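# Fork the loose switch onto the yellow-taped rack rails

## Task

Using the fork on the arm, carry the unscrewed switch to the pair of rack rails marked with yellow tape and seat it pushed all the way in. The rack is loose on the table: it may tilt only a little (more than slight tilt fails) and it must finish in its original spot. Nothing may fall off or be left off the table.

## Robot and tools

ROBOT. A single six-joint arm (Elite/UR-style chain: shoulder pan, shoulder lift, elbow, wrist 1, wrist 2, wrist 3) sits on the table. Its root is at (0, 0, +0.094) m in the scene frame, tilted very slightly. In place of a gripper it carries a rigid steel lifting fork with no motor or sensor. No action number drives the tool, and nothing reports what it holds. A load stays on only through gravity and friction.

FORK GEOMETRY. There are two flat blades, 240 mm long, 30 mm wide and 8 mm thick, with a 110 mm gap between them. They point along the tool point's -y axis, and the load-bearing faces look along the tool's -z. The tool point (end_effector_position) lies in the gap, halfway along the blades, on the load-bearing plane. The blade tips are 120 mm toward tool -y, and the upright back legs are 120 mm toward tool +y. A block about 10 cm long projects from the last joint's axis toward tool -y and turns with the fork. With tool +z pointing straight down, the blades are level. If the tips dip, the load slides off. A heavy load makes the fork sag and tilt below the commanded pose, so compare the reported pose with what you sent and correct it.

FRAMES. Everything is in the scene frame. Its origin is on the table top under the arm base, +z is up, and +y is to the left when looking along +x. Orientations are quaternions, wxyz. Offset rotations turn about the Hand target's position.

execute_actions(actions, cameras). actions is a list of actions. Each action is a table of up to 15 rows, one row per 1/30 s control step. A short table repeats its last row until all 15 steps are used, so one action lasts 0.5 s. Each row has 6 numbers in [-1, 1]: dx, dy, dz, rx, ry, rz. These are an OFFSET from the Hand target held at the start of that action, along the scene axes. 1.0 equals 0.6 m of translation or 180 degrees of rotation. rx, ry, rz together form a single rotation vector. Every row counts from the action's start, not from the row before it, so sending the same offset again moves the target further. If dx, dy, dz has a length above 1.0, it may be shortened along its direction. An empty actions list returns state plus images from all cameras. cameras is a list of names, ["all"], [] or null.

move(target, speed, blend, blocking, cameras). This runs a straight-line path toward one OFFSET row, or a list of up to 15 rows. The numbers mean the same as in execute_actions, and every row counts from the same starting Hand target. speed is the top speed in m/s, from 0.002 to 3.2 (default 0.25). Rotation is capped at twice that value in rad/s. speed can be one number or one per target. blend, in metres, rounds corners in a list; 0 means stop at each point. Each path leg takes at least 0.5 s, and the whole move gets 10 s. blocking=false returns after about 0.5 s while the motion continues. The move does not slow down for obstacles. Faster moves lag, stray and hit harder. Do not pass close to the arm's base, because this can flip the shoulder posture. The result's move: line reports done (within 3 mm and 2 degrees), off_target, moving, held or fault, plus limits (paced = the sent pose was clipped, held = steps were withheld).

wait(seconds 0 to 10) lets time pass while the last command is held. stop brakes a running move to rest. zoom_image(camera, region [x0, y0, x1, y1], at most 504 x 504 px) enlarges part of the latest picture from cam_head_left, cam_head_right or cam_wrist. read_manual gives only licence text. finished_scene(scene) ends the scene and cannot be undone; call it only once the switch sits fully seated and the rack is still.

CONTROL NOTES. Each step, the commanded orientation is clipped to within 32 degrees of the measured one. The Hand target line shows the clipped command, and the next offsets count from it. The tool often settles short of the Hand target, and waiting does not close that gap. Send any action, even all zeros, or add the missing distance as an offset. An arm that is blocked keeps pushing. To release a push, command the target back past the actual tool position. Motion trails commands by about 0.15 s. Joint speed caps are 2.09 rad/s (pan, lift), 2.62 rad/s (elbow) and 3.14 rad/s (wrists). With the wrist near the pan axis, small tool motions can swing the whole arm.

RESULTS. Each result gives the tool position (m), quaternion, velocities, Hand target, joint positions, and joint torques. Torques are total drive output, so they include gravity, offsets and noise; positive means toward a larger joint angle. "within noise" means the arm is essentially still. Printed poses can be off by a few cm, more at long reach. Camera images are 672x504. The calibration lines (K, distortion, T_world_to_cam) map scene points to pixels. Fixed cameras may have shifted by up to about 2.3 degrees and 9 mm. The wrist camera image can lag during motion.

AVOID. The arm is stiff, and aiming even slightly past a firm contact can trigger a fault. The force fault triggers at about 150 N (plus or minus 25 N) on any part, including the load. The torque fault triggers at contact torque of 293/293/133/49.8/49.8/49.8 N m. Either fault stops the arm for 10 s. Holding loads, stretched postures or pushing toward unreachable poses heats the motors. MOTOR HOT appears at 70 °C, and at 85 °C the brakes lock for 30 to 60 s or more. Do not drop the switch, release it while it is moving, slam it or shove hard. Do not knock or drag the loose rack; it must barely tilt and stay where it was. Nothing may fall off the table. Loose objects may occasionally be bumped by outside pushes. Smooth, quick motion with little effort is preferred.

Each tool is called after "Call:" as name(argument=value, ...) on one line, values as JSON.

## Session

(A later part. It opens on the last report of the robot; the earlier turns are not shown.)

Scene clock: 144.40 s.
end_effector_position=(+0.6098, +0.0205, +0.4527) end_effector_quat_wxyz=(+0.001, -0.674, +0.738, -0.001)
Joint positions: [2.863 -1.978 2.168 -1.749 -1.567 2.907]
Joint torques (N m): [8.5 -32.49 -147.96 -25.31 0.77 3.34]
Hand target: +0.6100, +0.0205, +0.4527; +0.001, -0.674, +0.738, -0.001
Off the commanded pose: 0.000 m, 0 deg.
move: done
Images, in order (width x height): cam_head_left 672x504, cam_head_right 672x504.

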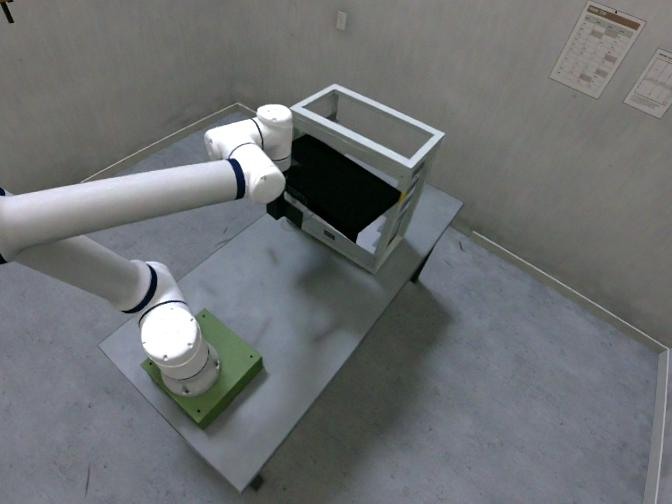

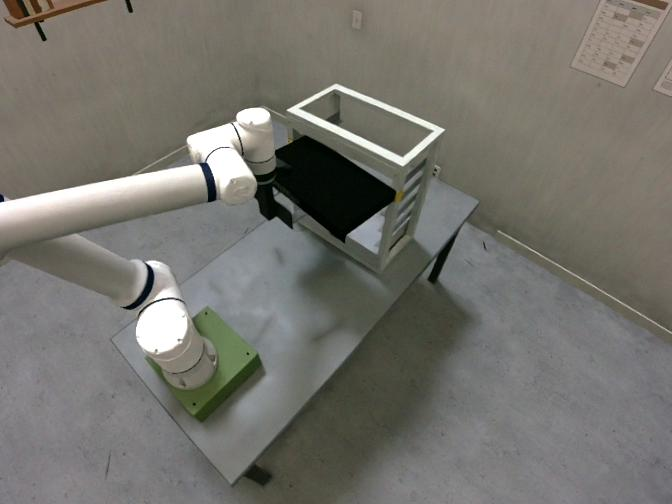

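Call:
move(target=[-0.0842, 0.0007, 0, 0, 0, 0.0431], speed=0.06, cameras=["cam_head_left","cam_head_right"])

Call:
zoom_image(camera="cam_head_right", region=[260, 110, 320, 170])

Call:
zoom_image(camera="cam_head_right", region=[330, 160, 410, 240])

Call:
zoom_image(camera="cam_head_left", region=[330, 160, 410, 240])

Call:
zoom_image(camera="cam_head_left", region=[270, 110, 330, 170])

Scene clock: 162.60 s.
end_effector_position=(+0.5595, +0.0209, +0.4527) end_effector_quat_wxyz=(-0.001, +0.723, -0.691, +0.001)
Joint positions: [2.773 -2.089 2.224 -1.693 -1.568 2.682]
Joint torques (N m): [-21.95 -47.57 -120.69 -18.56 4.9 -2.46]
Hand target: +0.5594, +0.0209, +0.4527; -0.001, +0.723, -0.691, +0.001
Off the commanded pose: 0.000 m, 0 deg.
move: done
Images, in order (width x height): cam_head_left 672x504, cam_head_right 672x504.

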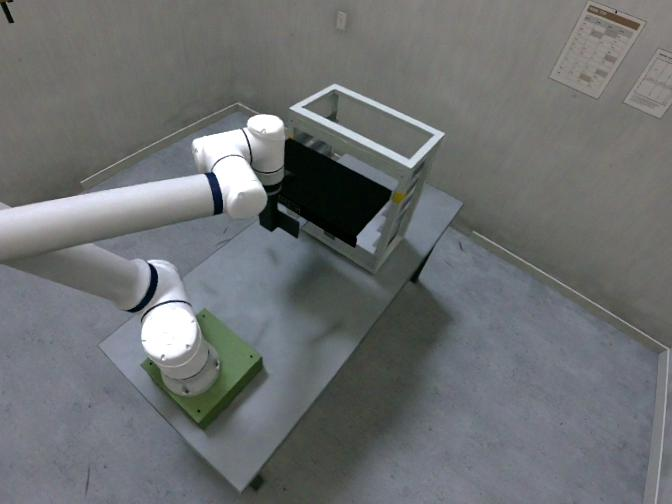

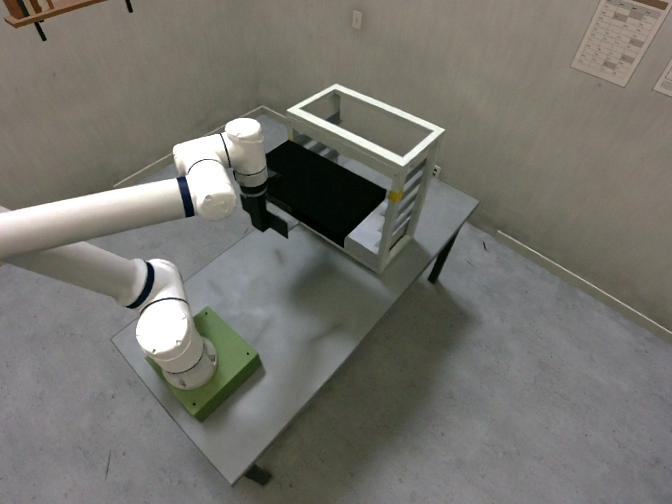

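Scaled by 8.400.

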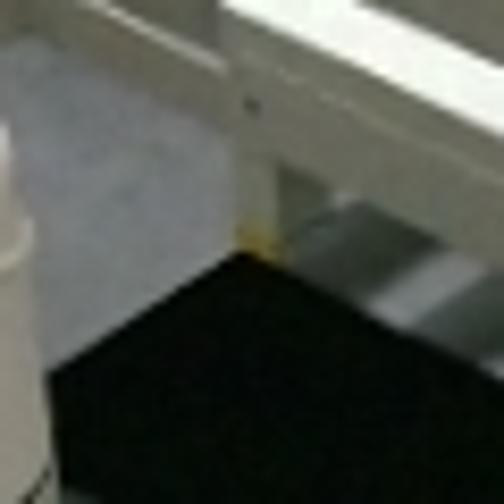

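Scaled by 6.300.

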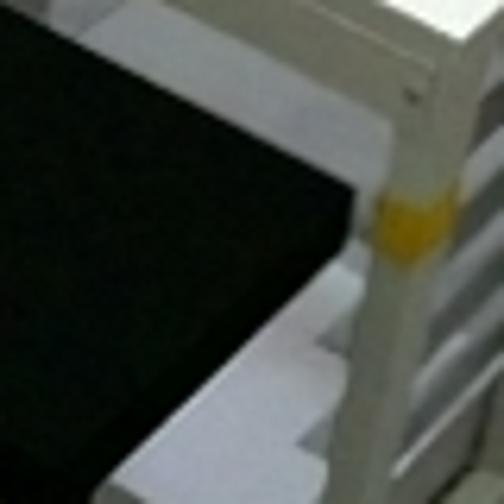

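Scaled by 6.300.

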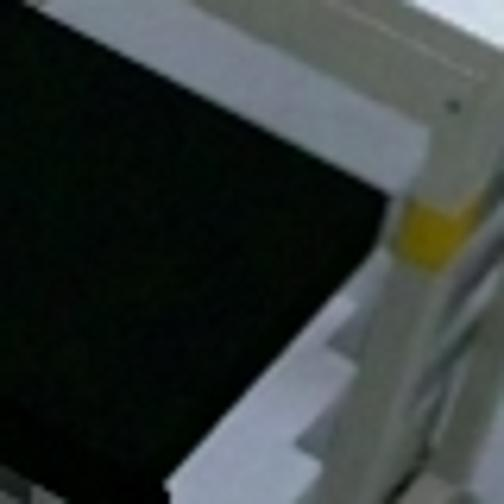

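Scaled by 8.400.

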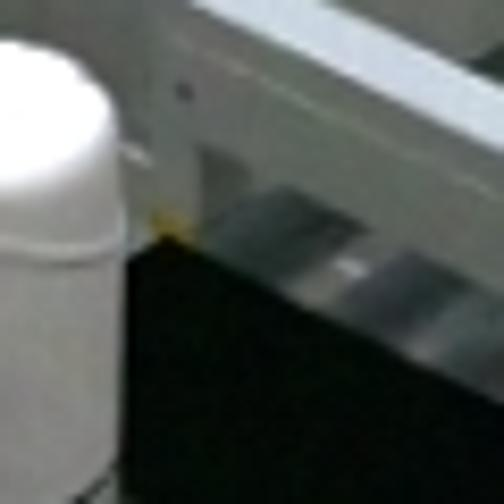

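Call:
move(target=[[0, -0.0005, 0, 0, 0, -0.0028],[0.1, 0.0026, 0, 0, 0, -0.0028]], speed=0.05, cameras=["cam_head_left","cam_head_right"])

Call:
zoom_image(camera="cam_head_right", region=[270, 110, 330, 170])

Call:
zoom_image(camera="cam_head_right", region=[330, 160, 410, 240])

Call:
zoom_image(camera="cam_head_left", region=[330, 160, 410, 240])

Call:
zoom_image(camera="cam_head_left", region=[270, 110, 330, 170])

Scene clock: 174.00 s.
end_effector_position=(+0.6193, +0.0225, +0.4527) end_effector_quat_wxyz=(-0.001, +0.720, -0.694, +0.001)
Joint positions: [2.834 -1.961 2.159 -1.756 -1.567 2.751]
Joint torques (N m): [8.65 -33.96 -144.79 -23.58 2.26 3.7]
Hand target: +0.6194, +0.0225, +0.4527; -0.001, +0.720, -0.694, +0.001
Off the commanded pose: 0.000 m, 0 deg.
move: done
Images, in order (width x height): cam_head_left 672x504, cam_head_right 672x504.

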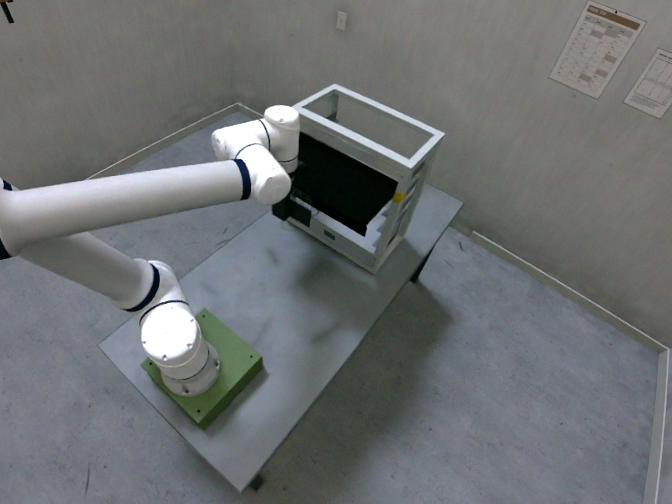

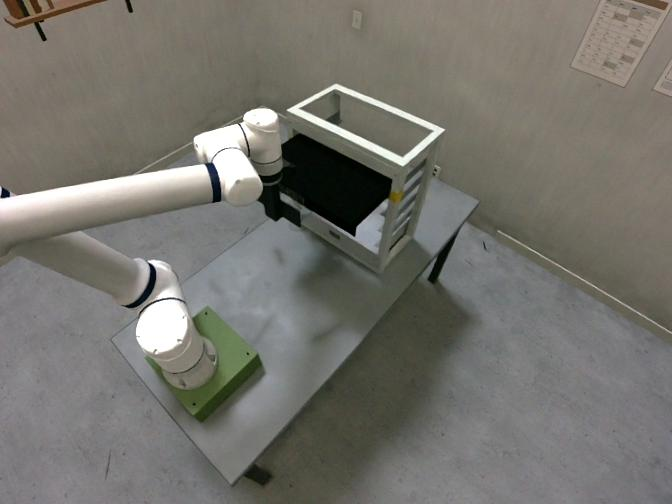

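Scaled by 8.400.

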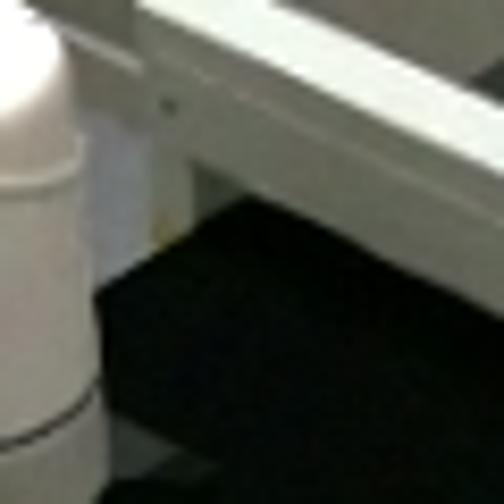

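Scaled by 6.300.

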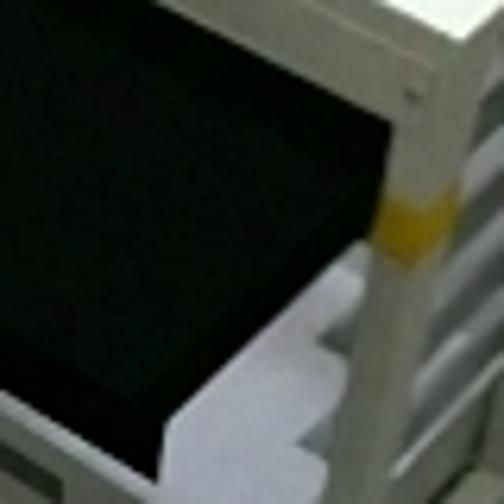

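Scaled by 6.300.

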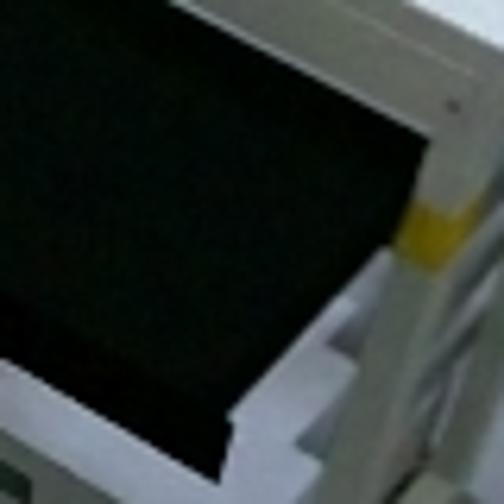

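Scaled by 8.400.

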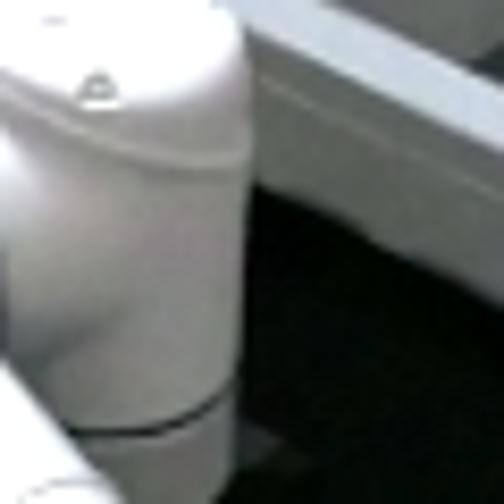

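Call:
move(target=[0.15, 0.0046, 0, 0, 0, 0], speed=0.07, cameras=["cam_head_left","cam_head_right"])

Call:
zoom_image(camera="cam_head_right", region=[270, 100, 420, 250])

Call:
zoom_image(camera="cam_head_left", region=[270, 100, 420, 250])

Scene clock: 179.30 s.
end_effector_position=(+0.7093, +0.0253, +0.4527) end_effector_quat_wxyz=(-0.001, +0.720, -0.694, +0.001)
Joint positions: [2.897 -1.784 2.042 -1.816 -1.566 2.814]
Joint torques (N m): [9.34 -57.8 -144.55 -23.84 1.48 3.59]
Hand target: +0.7094, +0.0252, +0.4527; -0.001, +0.720, -0.694, +0.001
Off the commanded pose: 0.000 m, 0 deg.
move: done
Images, in order (width x height): cam_head_left 672x504, cam_head_right 672x504.

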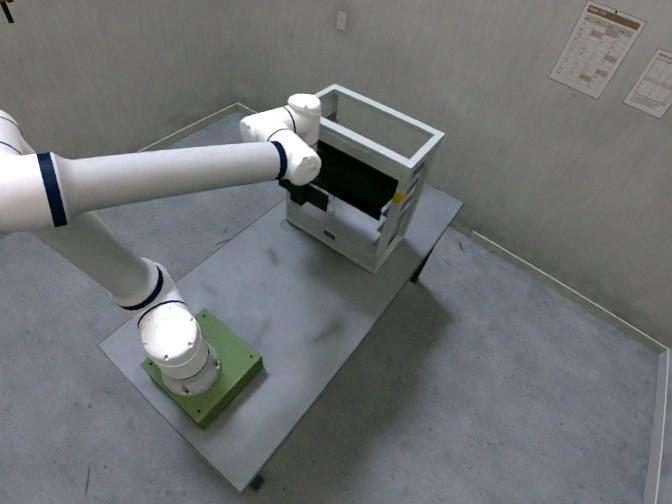

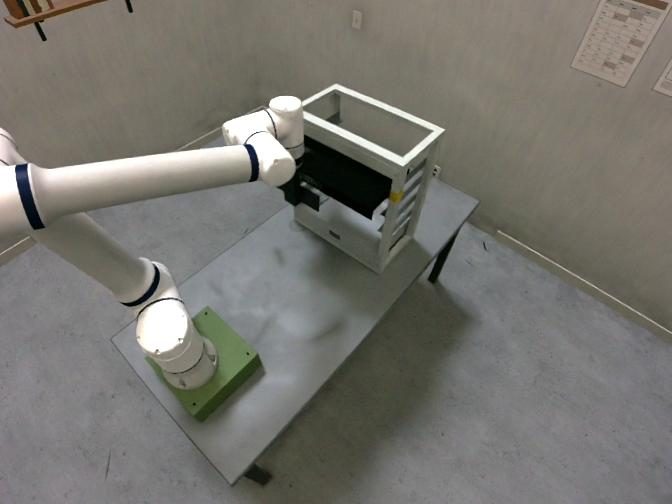

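Scaled by 3.360.

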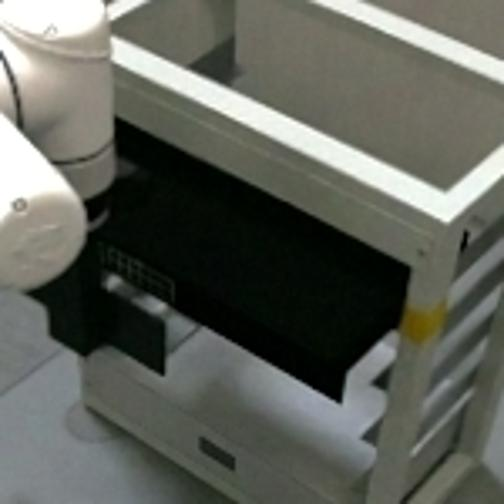

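Scaled by 3.360.

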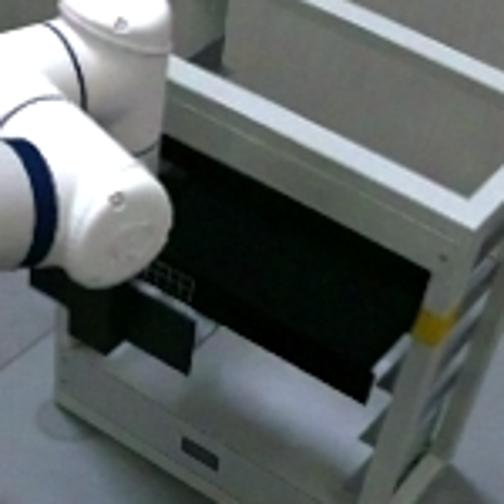

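Call:
move(target=[0.1417, 0.0043, 0, 0, 0, 0], speed=0.06, cameras=["cam_head_left","cam_head_right"])

Call:
zoom_image(camera="cam_head_right", region=[280, 80, 430, 230])

Call:
zoom_image(camera="cam_head_left", region=[280, 80, 430, 230])

Scene clock: 185.20 s.
end_effector_position=(+0.7943, +0.0278, +0.4527) end_effector_quat_wxyz=(-0.001, +0.720, -0.694, +0.001)
Joint positions: [2.94 -1.632 1.915 -1.842 -1.566 2.857]
Joint torques (N m): [8.26 -78.56 -143.31 -23.75 1.61 3.44]
Hand target: +0.7945, +0.0278, +0.4527; -0.001, +0.720, -0.694, +0.001
Off the commanded pose: 0.000 m, 0 deg.
move: done
Images, in order (width x height): cam_head_left 672x504, cam_head_right 672x504.

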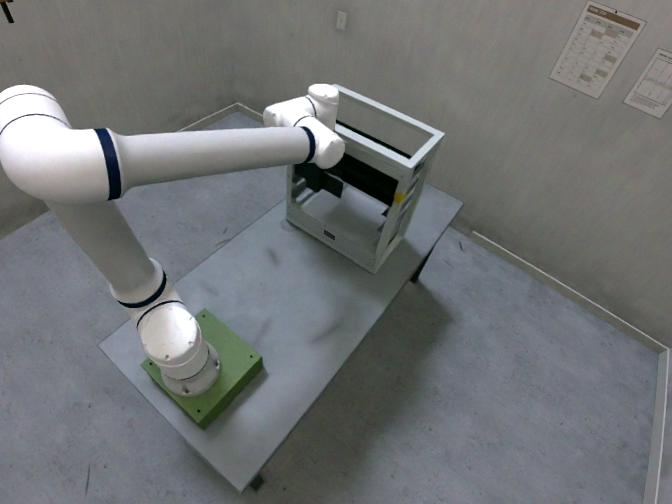

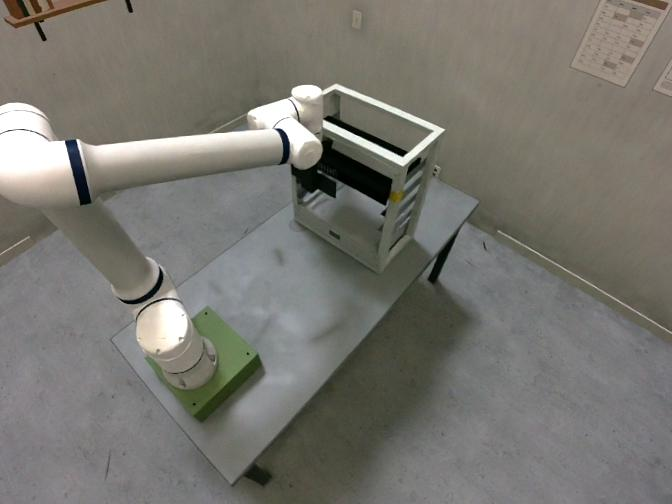

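Scaled by 3.360.

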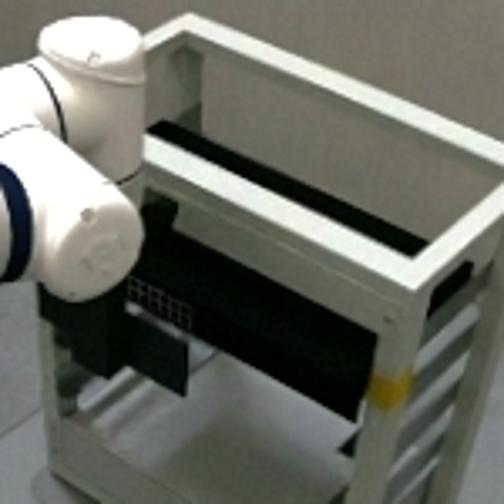

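Scaled by 3.360.

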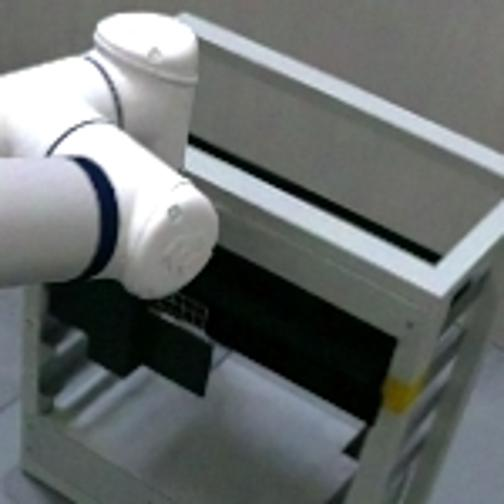

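Call:
move(target=[[0, 0, -0.0252, 0, 0, 0],[0, 0, -0.0462, 0, 0, 0],[-0.3575, -0.0107, -0.0462, 0, 0, 0],[-0.3575, -0.0077, 0.0105, 0, 0, -0.002]], speed=[0.025, 0.04, 0.12, 0.1], cameras=["cam_head_left","cam_head_right"])

Call:
zoom_image(camera="cam_head_right", region=[260, 80, 420, 240])

Call:
zoom_image(camera="cam_head_left", region=[260, 80, 420, 240])

Scene clock: 196.30 s.
end_effector_position=(+0.5800, +0.0232, +0.4588) end_effector_quat_wxyz=(-0.001, +0.718, -0.696, +0.001) end_effector_velocity=(+0.000, +0.000, +0.002) end_effector_angular_velocity=(+0.000, +0.001, +0.000)
Joint positions: [2.804 -2.046 2.193 -1.705 -1.567 2.727]
Joint velocities: [0 -0.001 -0.003 0.005 0 0]
Joint torques (N m): [9.48 -30.58 -101.18 -5.24 -0.03 3.35]
Hand target: +0.5800, +0.0232, +0.4590; -0.001, +0.718, -0.696, +0.001
Off the commanded pose: 0.000 m, 0 deg.
move: done
Images, in order (width x height): cam_head_left 672x504, cam_head_right 672x504.

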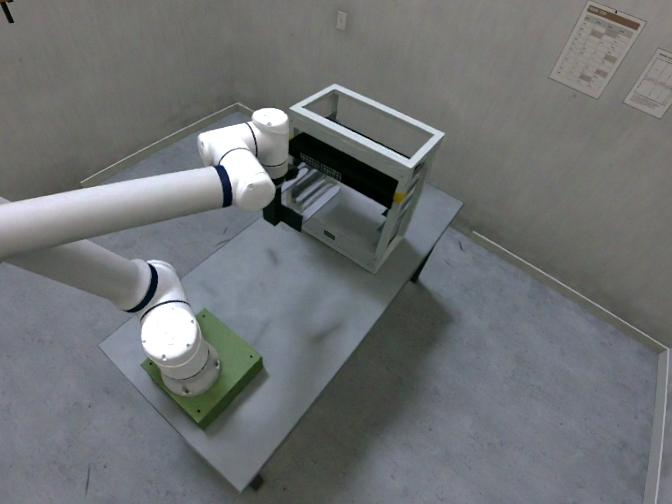

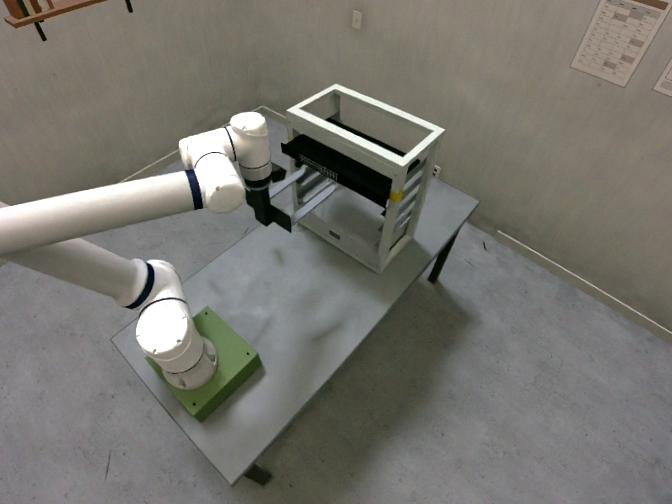

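Scaled by 3.150.

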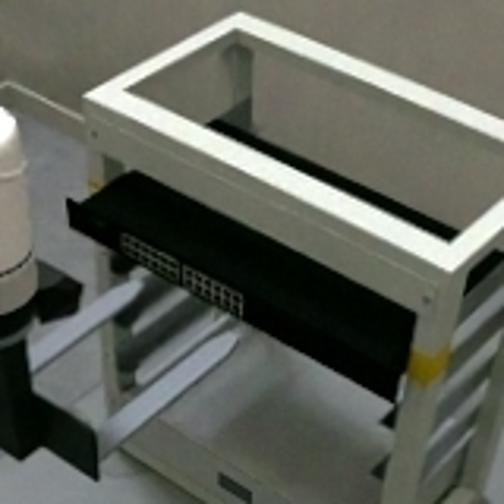

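Scaled by 3.150.

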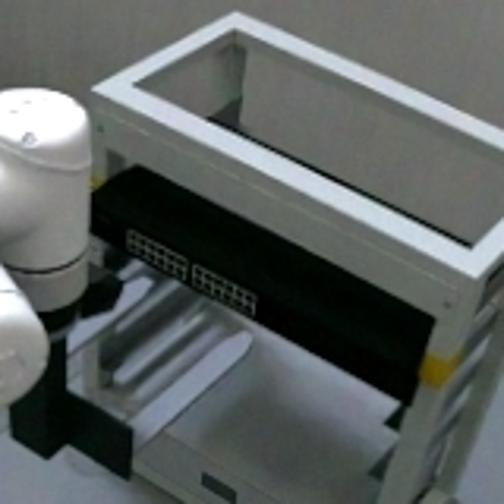

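Call:
move(target=[0.1233, 0.0038, 0, 0, 0, 0], speed=0.06, cameras=["cam_head_left","cam_head_right"])

Call:
zoom_image(camera="cam_head_right", region=[260, 80, 420, 240])

Call:
zoom_image(camera="cam_head_right", region=[370, 170, 420, 220])

Call:
zoom_image(camera="cam_head_right", region=[275, 120, 325, 170])

Scene clock: 203.40 s.
end_effector_position=(+0.6537, +0.0255, +0.4590) end_effector_quat_wxyz=(-0.001, +0.718, -0.696, +0.001)
Joint positions: [2.866 -1.893 2.107 -1.772 -1.567 2.79]
Joint torques (N m): [12.47 -14.41 -112.4 -16.56 1.73 3.03]
Hand target: +0.6539, +0.0255, +0.4590; -0.001, +0.718, -0.696, +0.001
Off the commanded pose: 0.000 m, 0 deg.
move: done
Images, in order (width x height): cam_head_left 672x504, cam_head_right 672x504.

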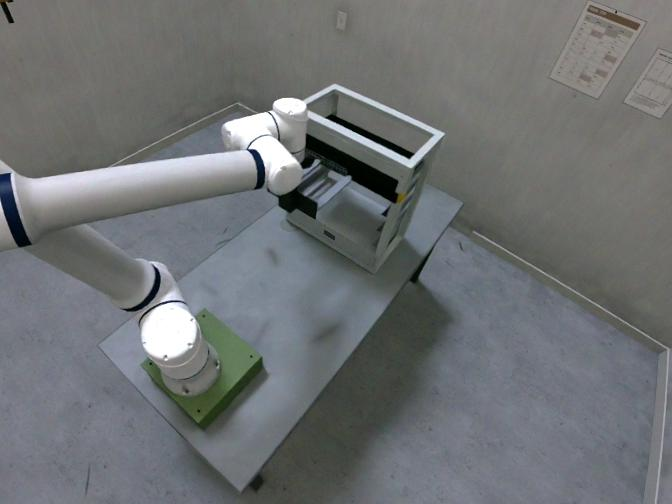

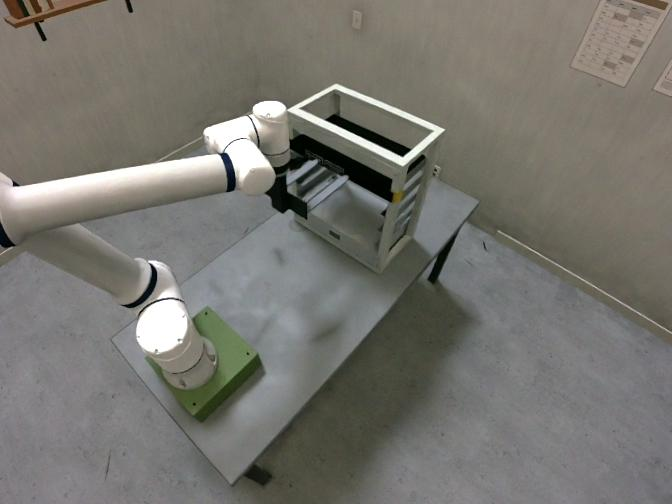

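Scaled by 3.150.

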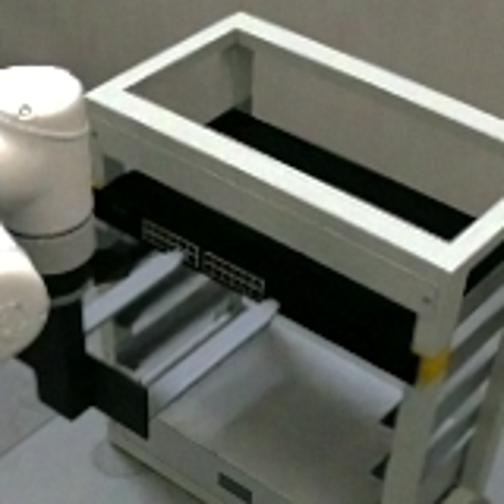

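Scaled by 10.080.

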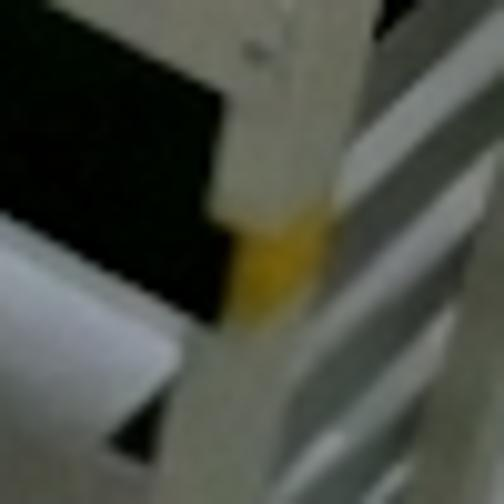

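Scaled by 10.080.

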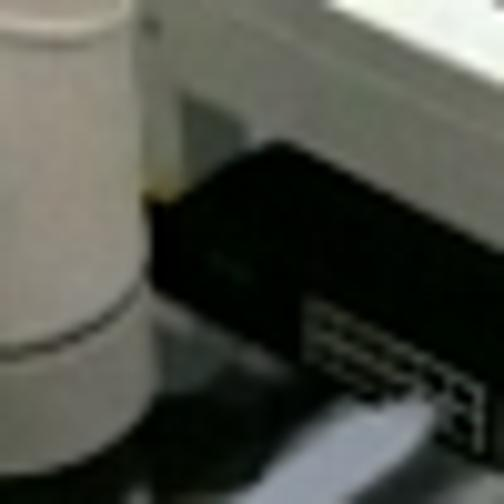

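Call:
move(target=[0.01, 0.0003, 0, 0, 0, 0], speed=0.02)

Call:
move(target=[0.005, 0.0001, 0, 0, 0, 0], speed=0.015, cameras=["cam_head_right"])

Call:
zoom_image(camera="cam_head_right", region=[370, 170, 420, 220])

Call:
zoom_image(camera="cam_head_right", region=[275, 120, 325, 170])

Scene clock: 208.40 s.
end_effector_position=(+0.6598, +0.0257, +0.4590) end_effector_quat_wxyz=(-0.001, +0.718, -0.696, +0.001)
Joint positions: [2.871 -1.881 2.099 -1.776 -1.567 2.794]
Joint torques (N m): [9.19 -12.79 -110.41 -16.37 3.11 3.17]
Hand target: +0.6599, +0.0257, +0.4590; -0.001, +0.718, -0.696, +0.001
Off the commanded pose: 0.000 m, 0 deg.
move: done

Scene clock: 209.10 s.
end_effector_position=(+0.6628, +0.0257, +0.4590) end_effector_quat_wxyz=(-0.001, +0.718, -0.696, +0.001)
Joint positions: [2.873 -1.875 2.095 -1.778 -1.567 2.796]
Joint torques (N m): [10.11 -14.89 -110.52 -16.6 3.64 3.3]
Hand target: +0.6629, +0.0257, +0.4590; -0.001, +0.718, -0.696, +0.001
Off the commanded pose: 0.000 m, 0 deg.
move: done
Images, in order (width x height): cam_head_right 672x504.

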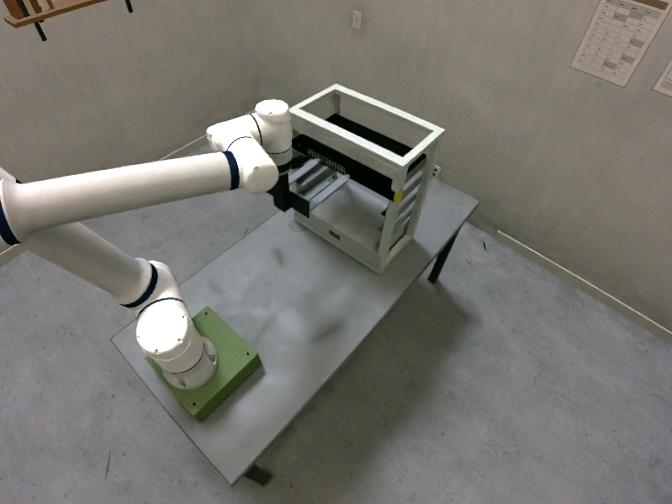

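Scaled by 10.080.

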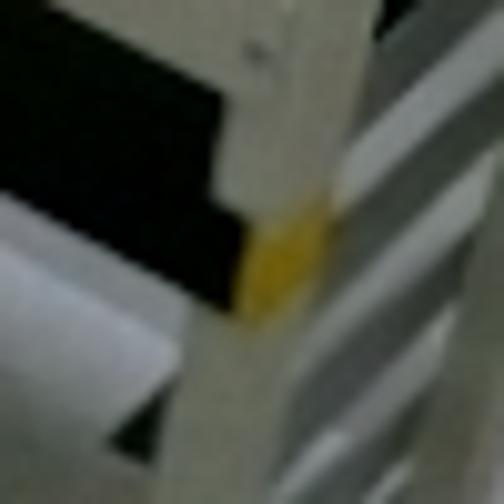

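Scaled by 10.080.

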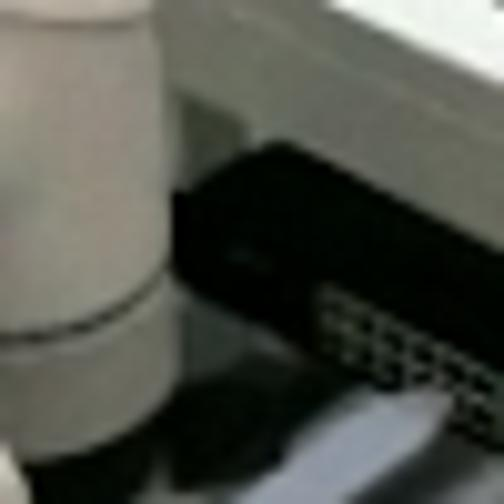

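Call:
move(target=[0.004, 0.0001, 0, 0, 0, 0], speed=0.015)

Call:
move(target=[0.0025, 0.0001, 0, 0, 0, 0], speed=0.015, cameras=["cam_head_left","cam_head_right"])

Call:
zoom_image(camera="cam_head_right", region=[370, 170, 420, 220])

Call:
zoom_image(camera="cam_head_right", region=[275, 120, 325, 170])

Scene clock: 212.97 s.
end_effector_position=(+0.6652, +0.0258, +0.4589) end_effector_quat_wxyz=(-0.001, +0.718, -0.697, +0.001)
Joint positions: [2.874 -1.871 2.092 -1.78 -1.567 2.798]
Joint torques (N m): [9.54 0.5 -115.58 -20.24 3.65 0.48]
Hand target: +0.6653, +0.0258, +0.4590; -0.001, +0.718, -0.696, +0.001
Off the commanded pose: 0.000 m, 0 deg.
move: done

Scene clock: 213.67 s.
end_effector_position=(+0.6668, +0.0258, +0.4590) end_effector_quat_wxyz=(-0.001, +0.718, -0.696, +0.001)
Joint positions: [2.875 -1.868 2.09 -1.781 -1.567 2.799]
Joint torques (N m): [14.14 15.6 -122.21 -30.81 9.37 -3.49]
Hand target: +0.6668, +0.0258, +0.4590; -0.001, +0.718, -0.696, +0.001
Off the commanded pose: 0.000 m, 0 deg.
move: done
Images, in order (width x height): cam_head_left 672x504, cam_head_right 672x504.

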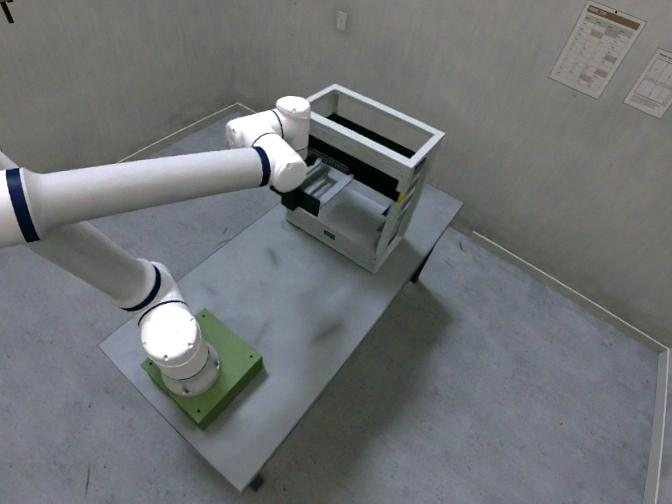

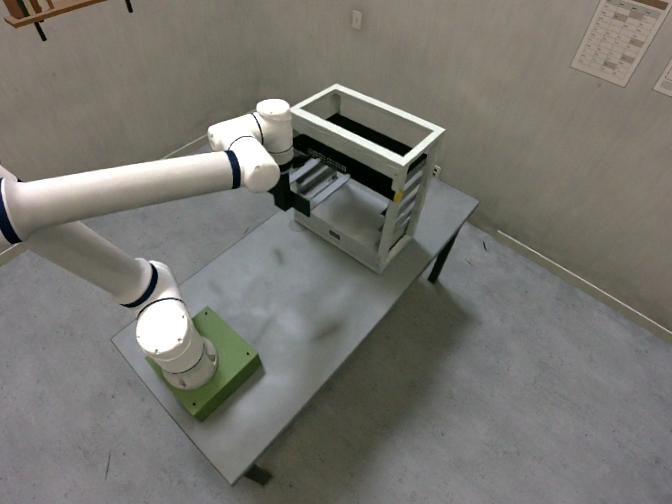

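Scaled by 10.080.

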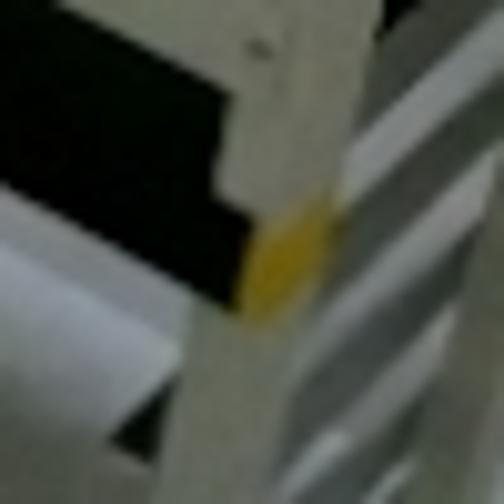

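Scaled by 10.080.

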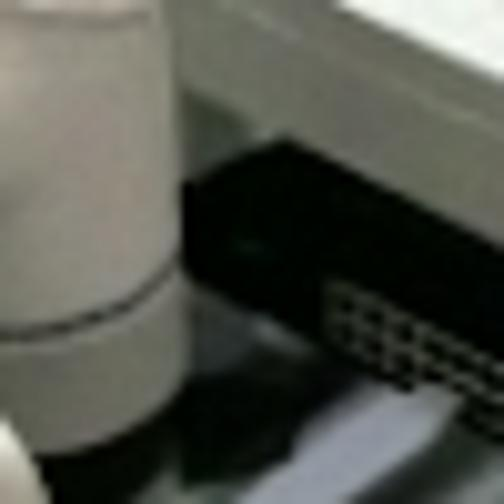

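Call:
move(target=[-0.2, -0.006, 0, 0, 0, 0], speed=0.12, cameras=["cam_head_left","cam_head_right"])

Call:
zoom_image(camera="cam_head_right", region=[260, 80, 460, 280])

Call:
zoom_image(camera="cam_head_right", region=[275, 120, 325, 170])

Call:
zoom_image(camera="cam_head_left", region=[275, 120, 325, 170])

Call:
zoom_image(camera="cam_head_left", region=[370, 170, 420, 220])

Scene clock: 219.87 s.
end_effector_position=(+0.5470, +0.0223, +0.4590) end_effector_quat_wxyz=(-0.001, +0.718, -0.696, +0.001)
Joint positions: [2.768 -2.119 2.226 -1.665 -1.568 2.692]
Joint torques (N m): [-20.12 -22.01 -76.9 -5.18 2.07 -2.4]
Hand target: +0.5468, +0.0222, +0.4590; -0.001, +0.718, -0.696, +0.001
Off the commanded pose: 0.000 m, 0 deg.
move: done
Images, in order (width x height): cam_head_left 672x504, cam_head_right 672x504.

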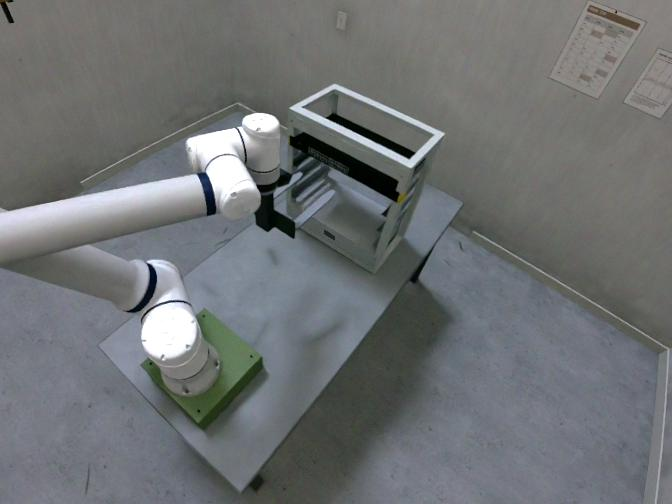

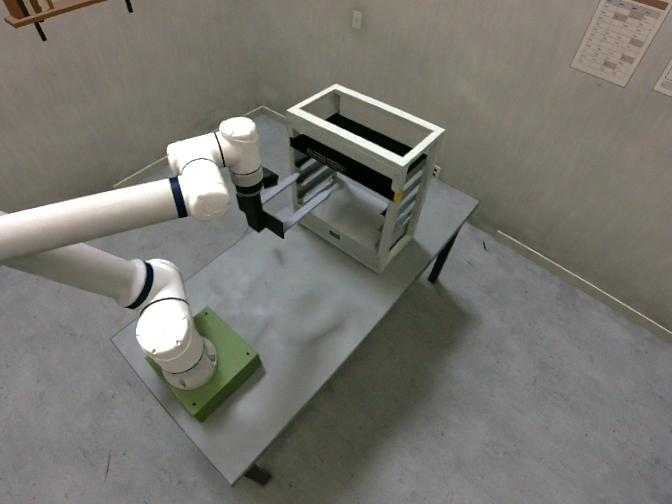

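Scaled by 2.520.

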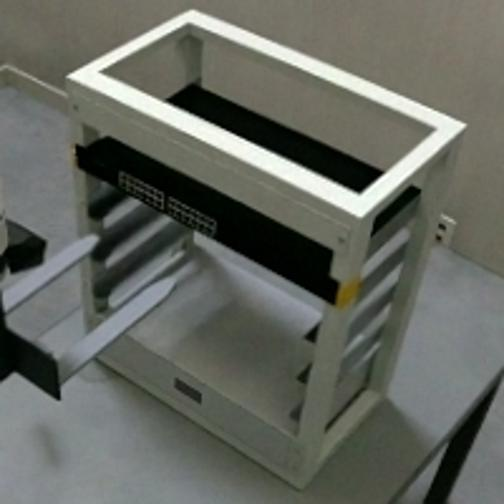

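Scaled by 10.080.

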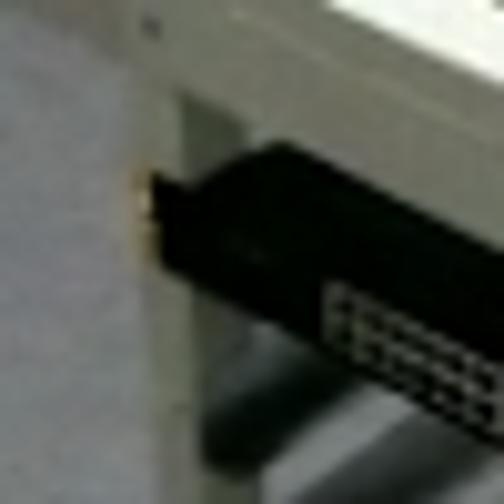

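Scaled by 10.080.

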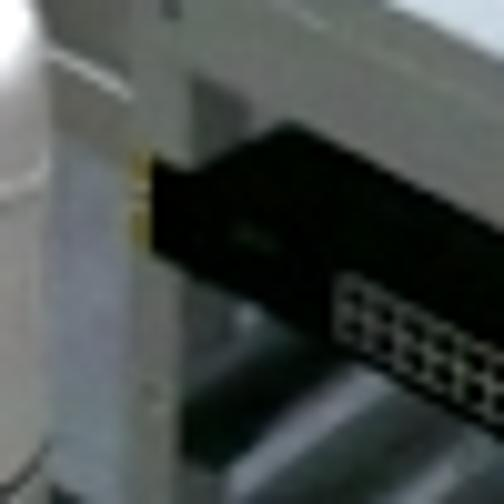

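Scaled by 10.080.

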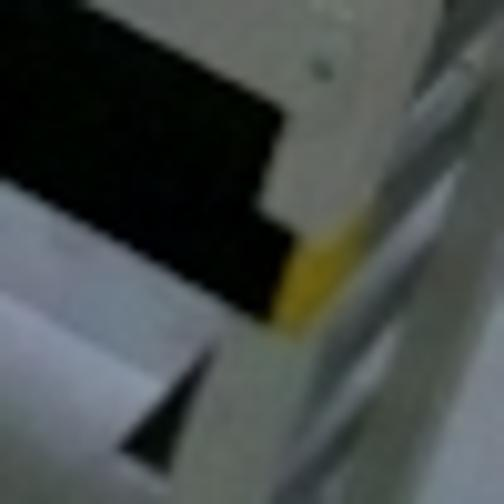

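Call:
finished_scene(scene=2)

The scene is finished: the task was done.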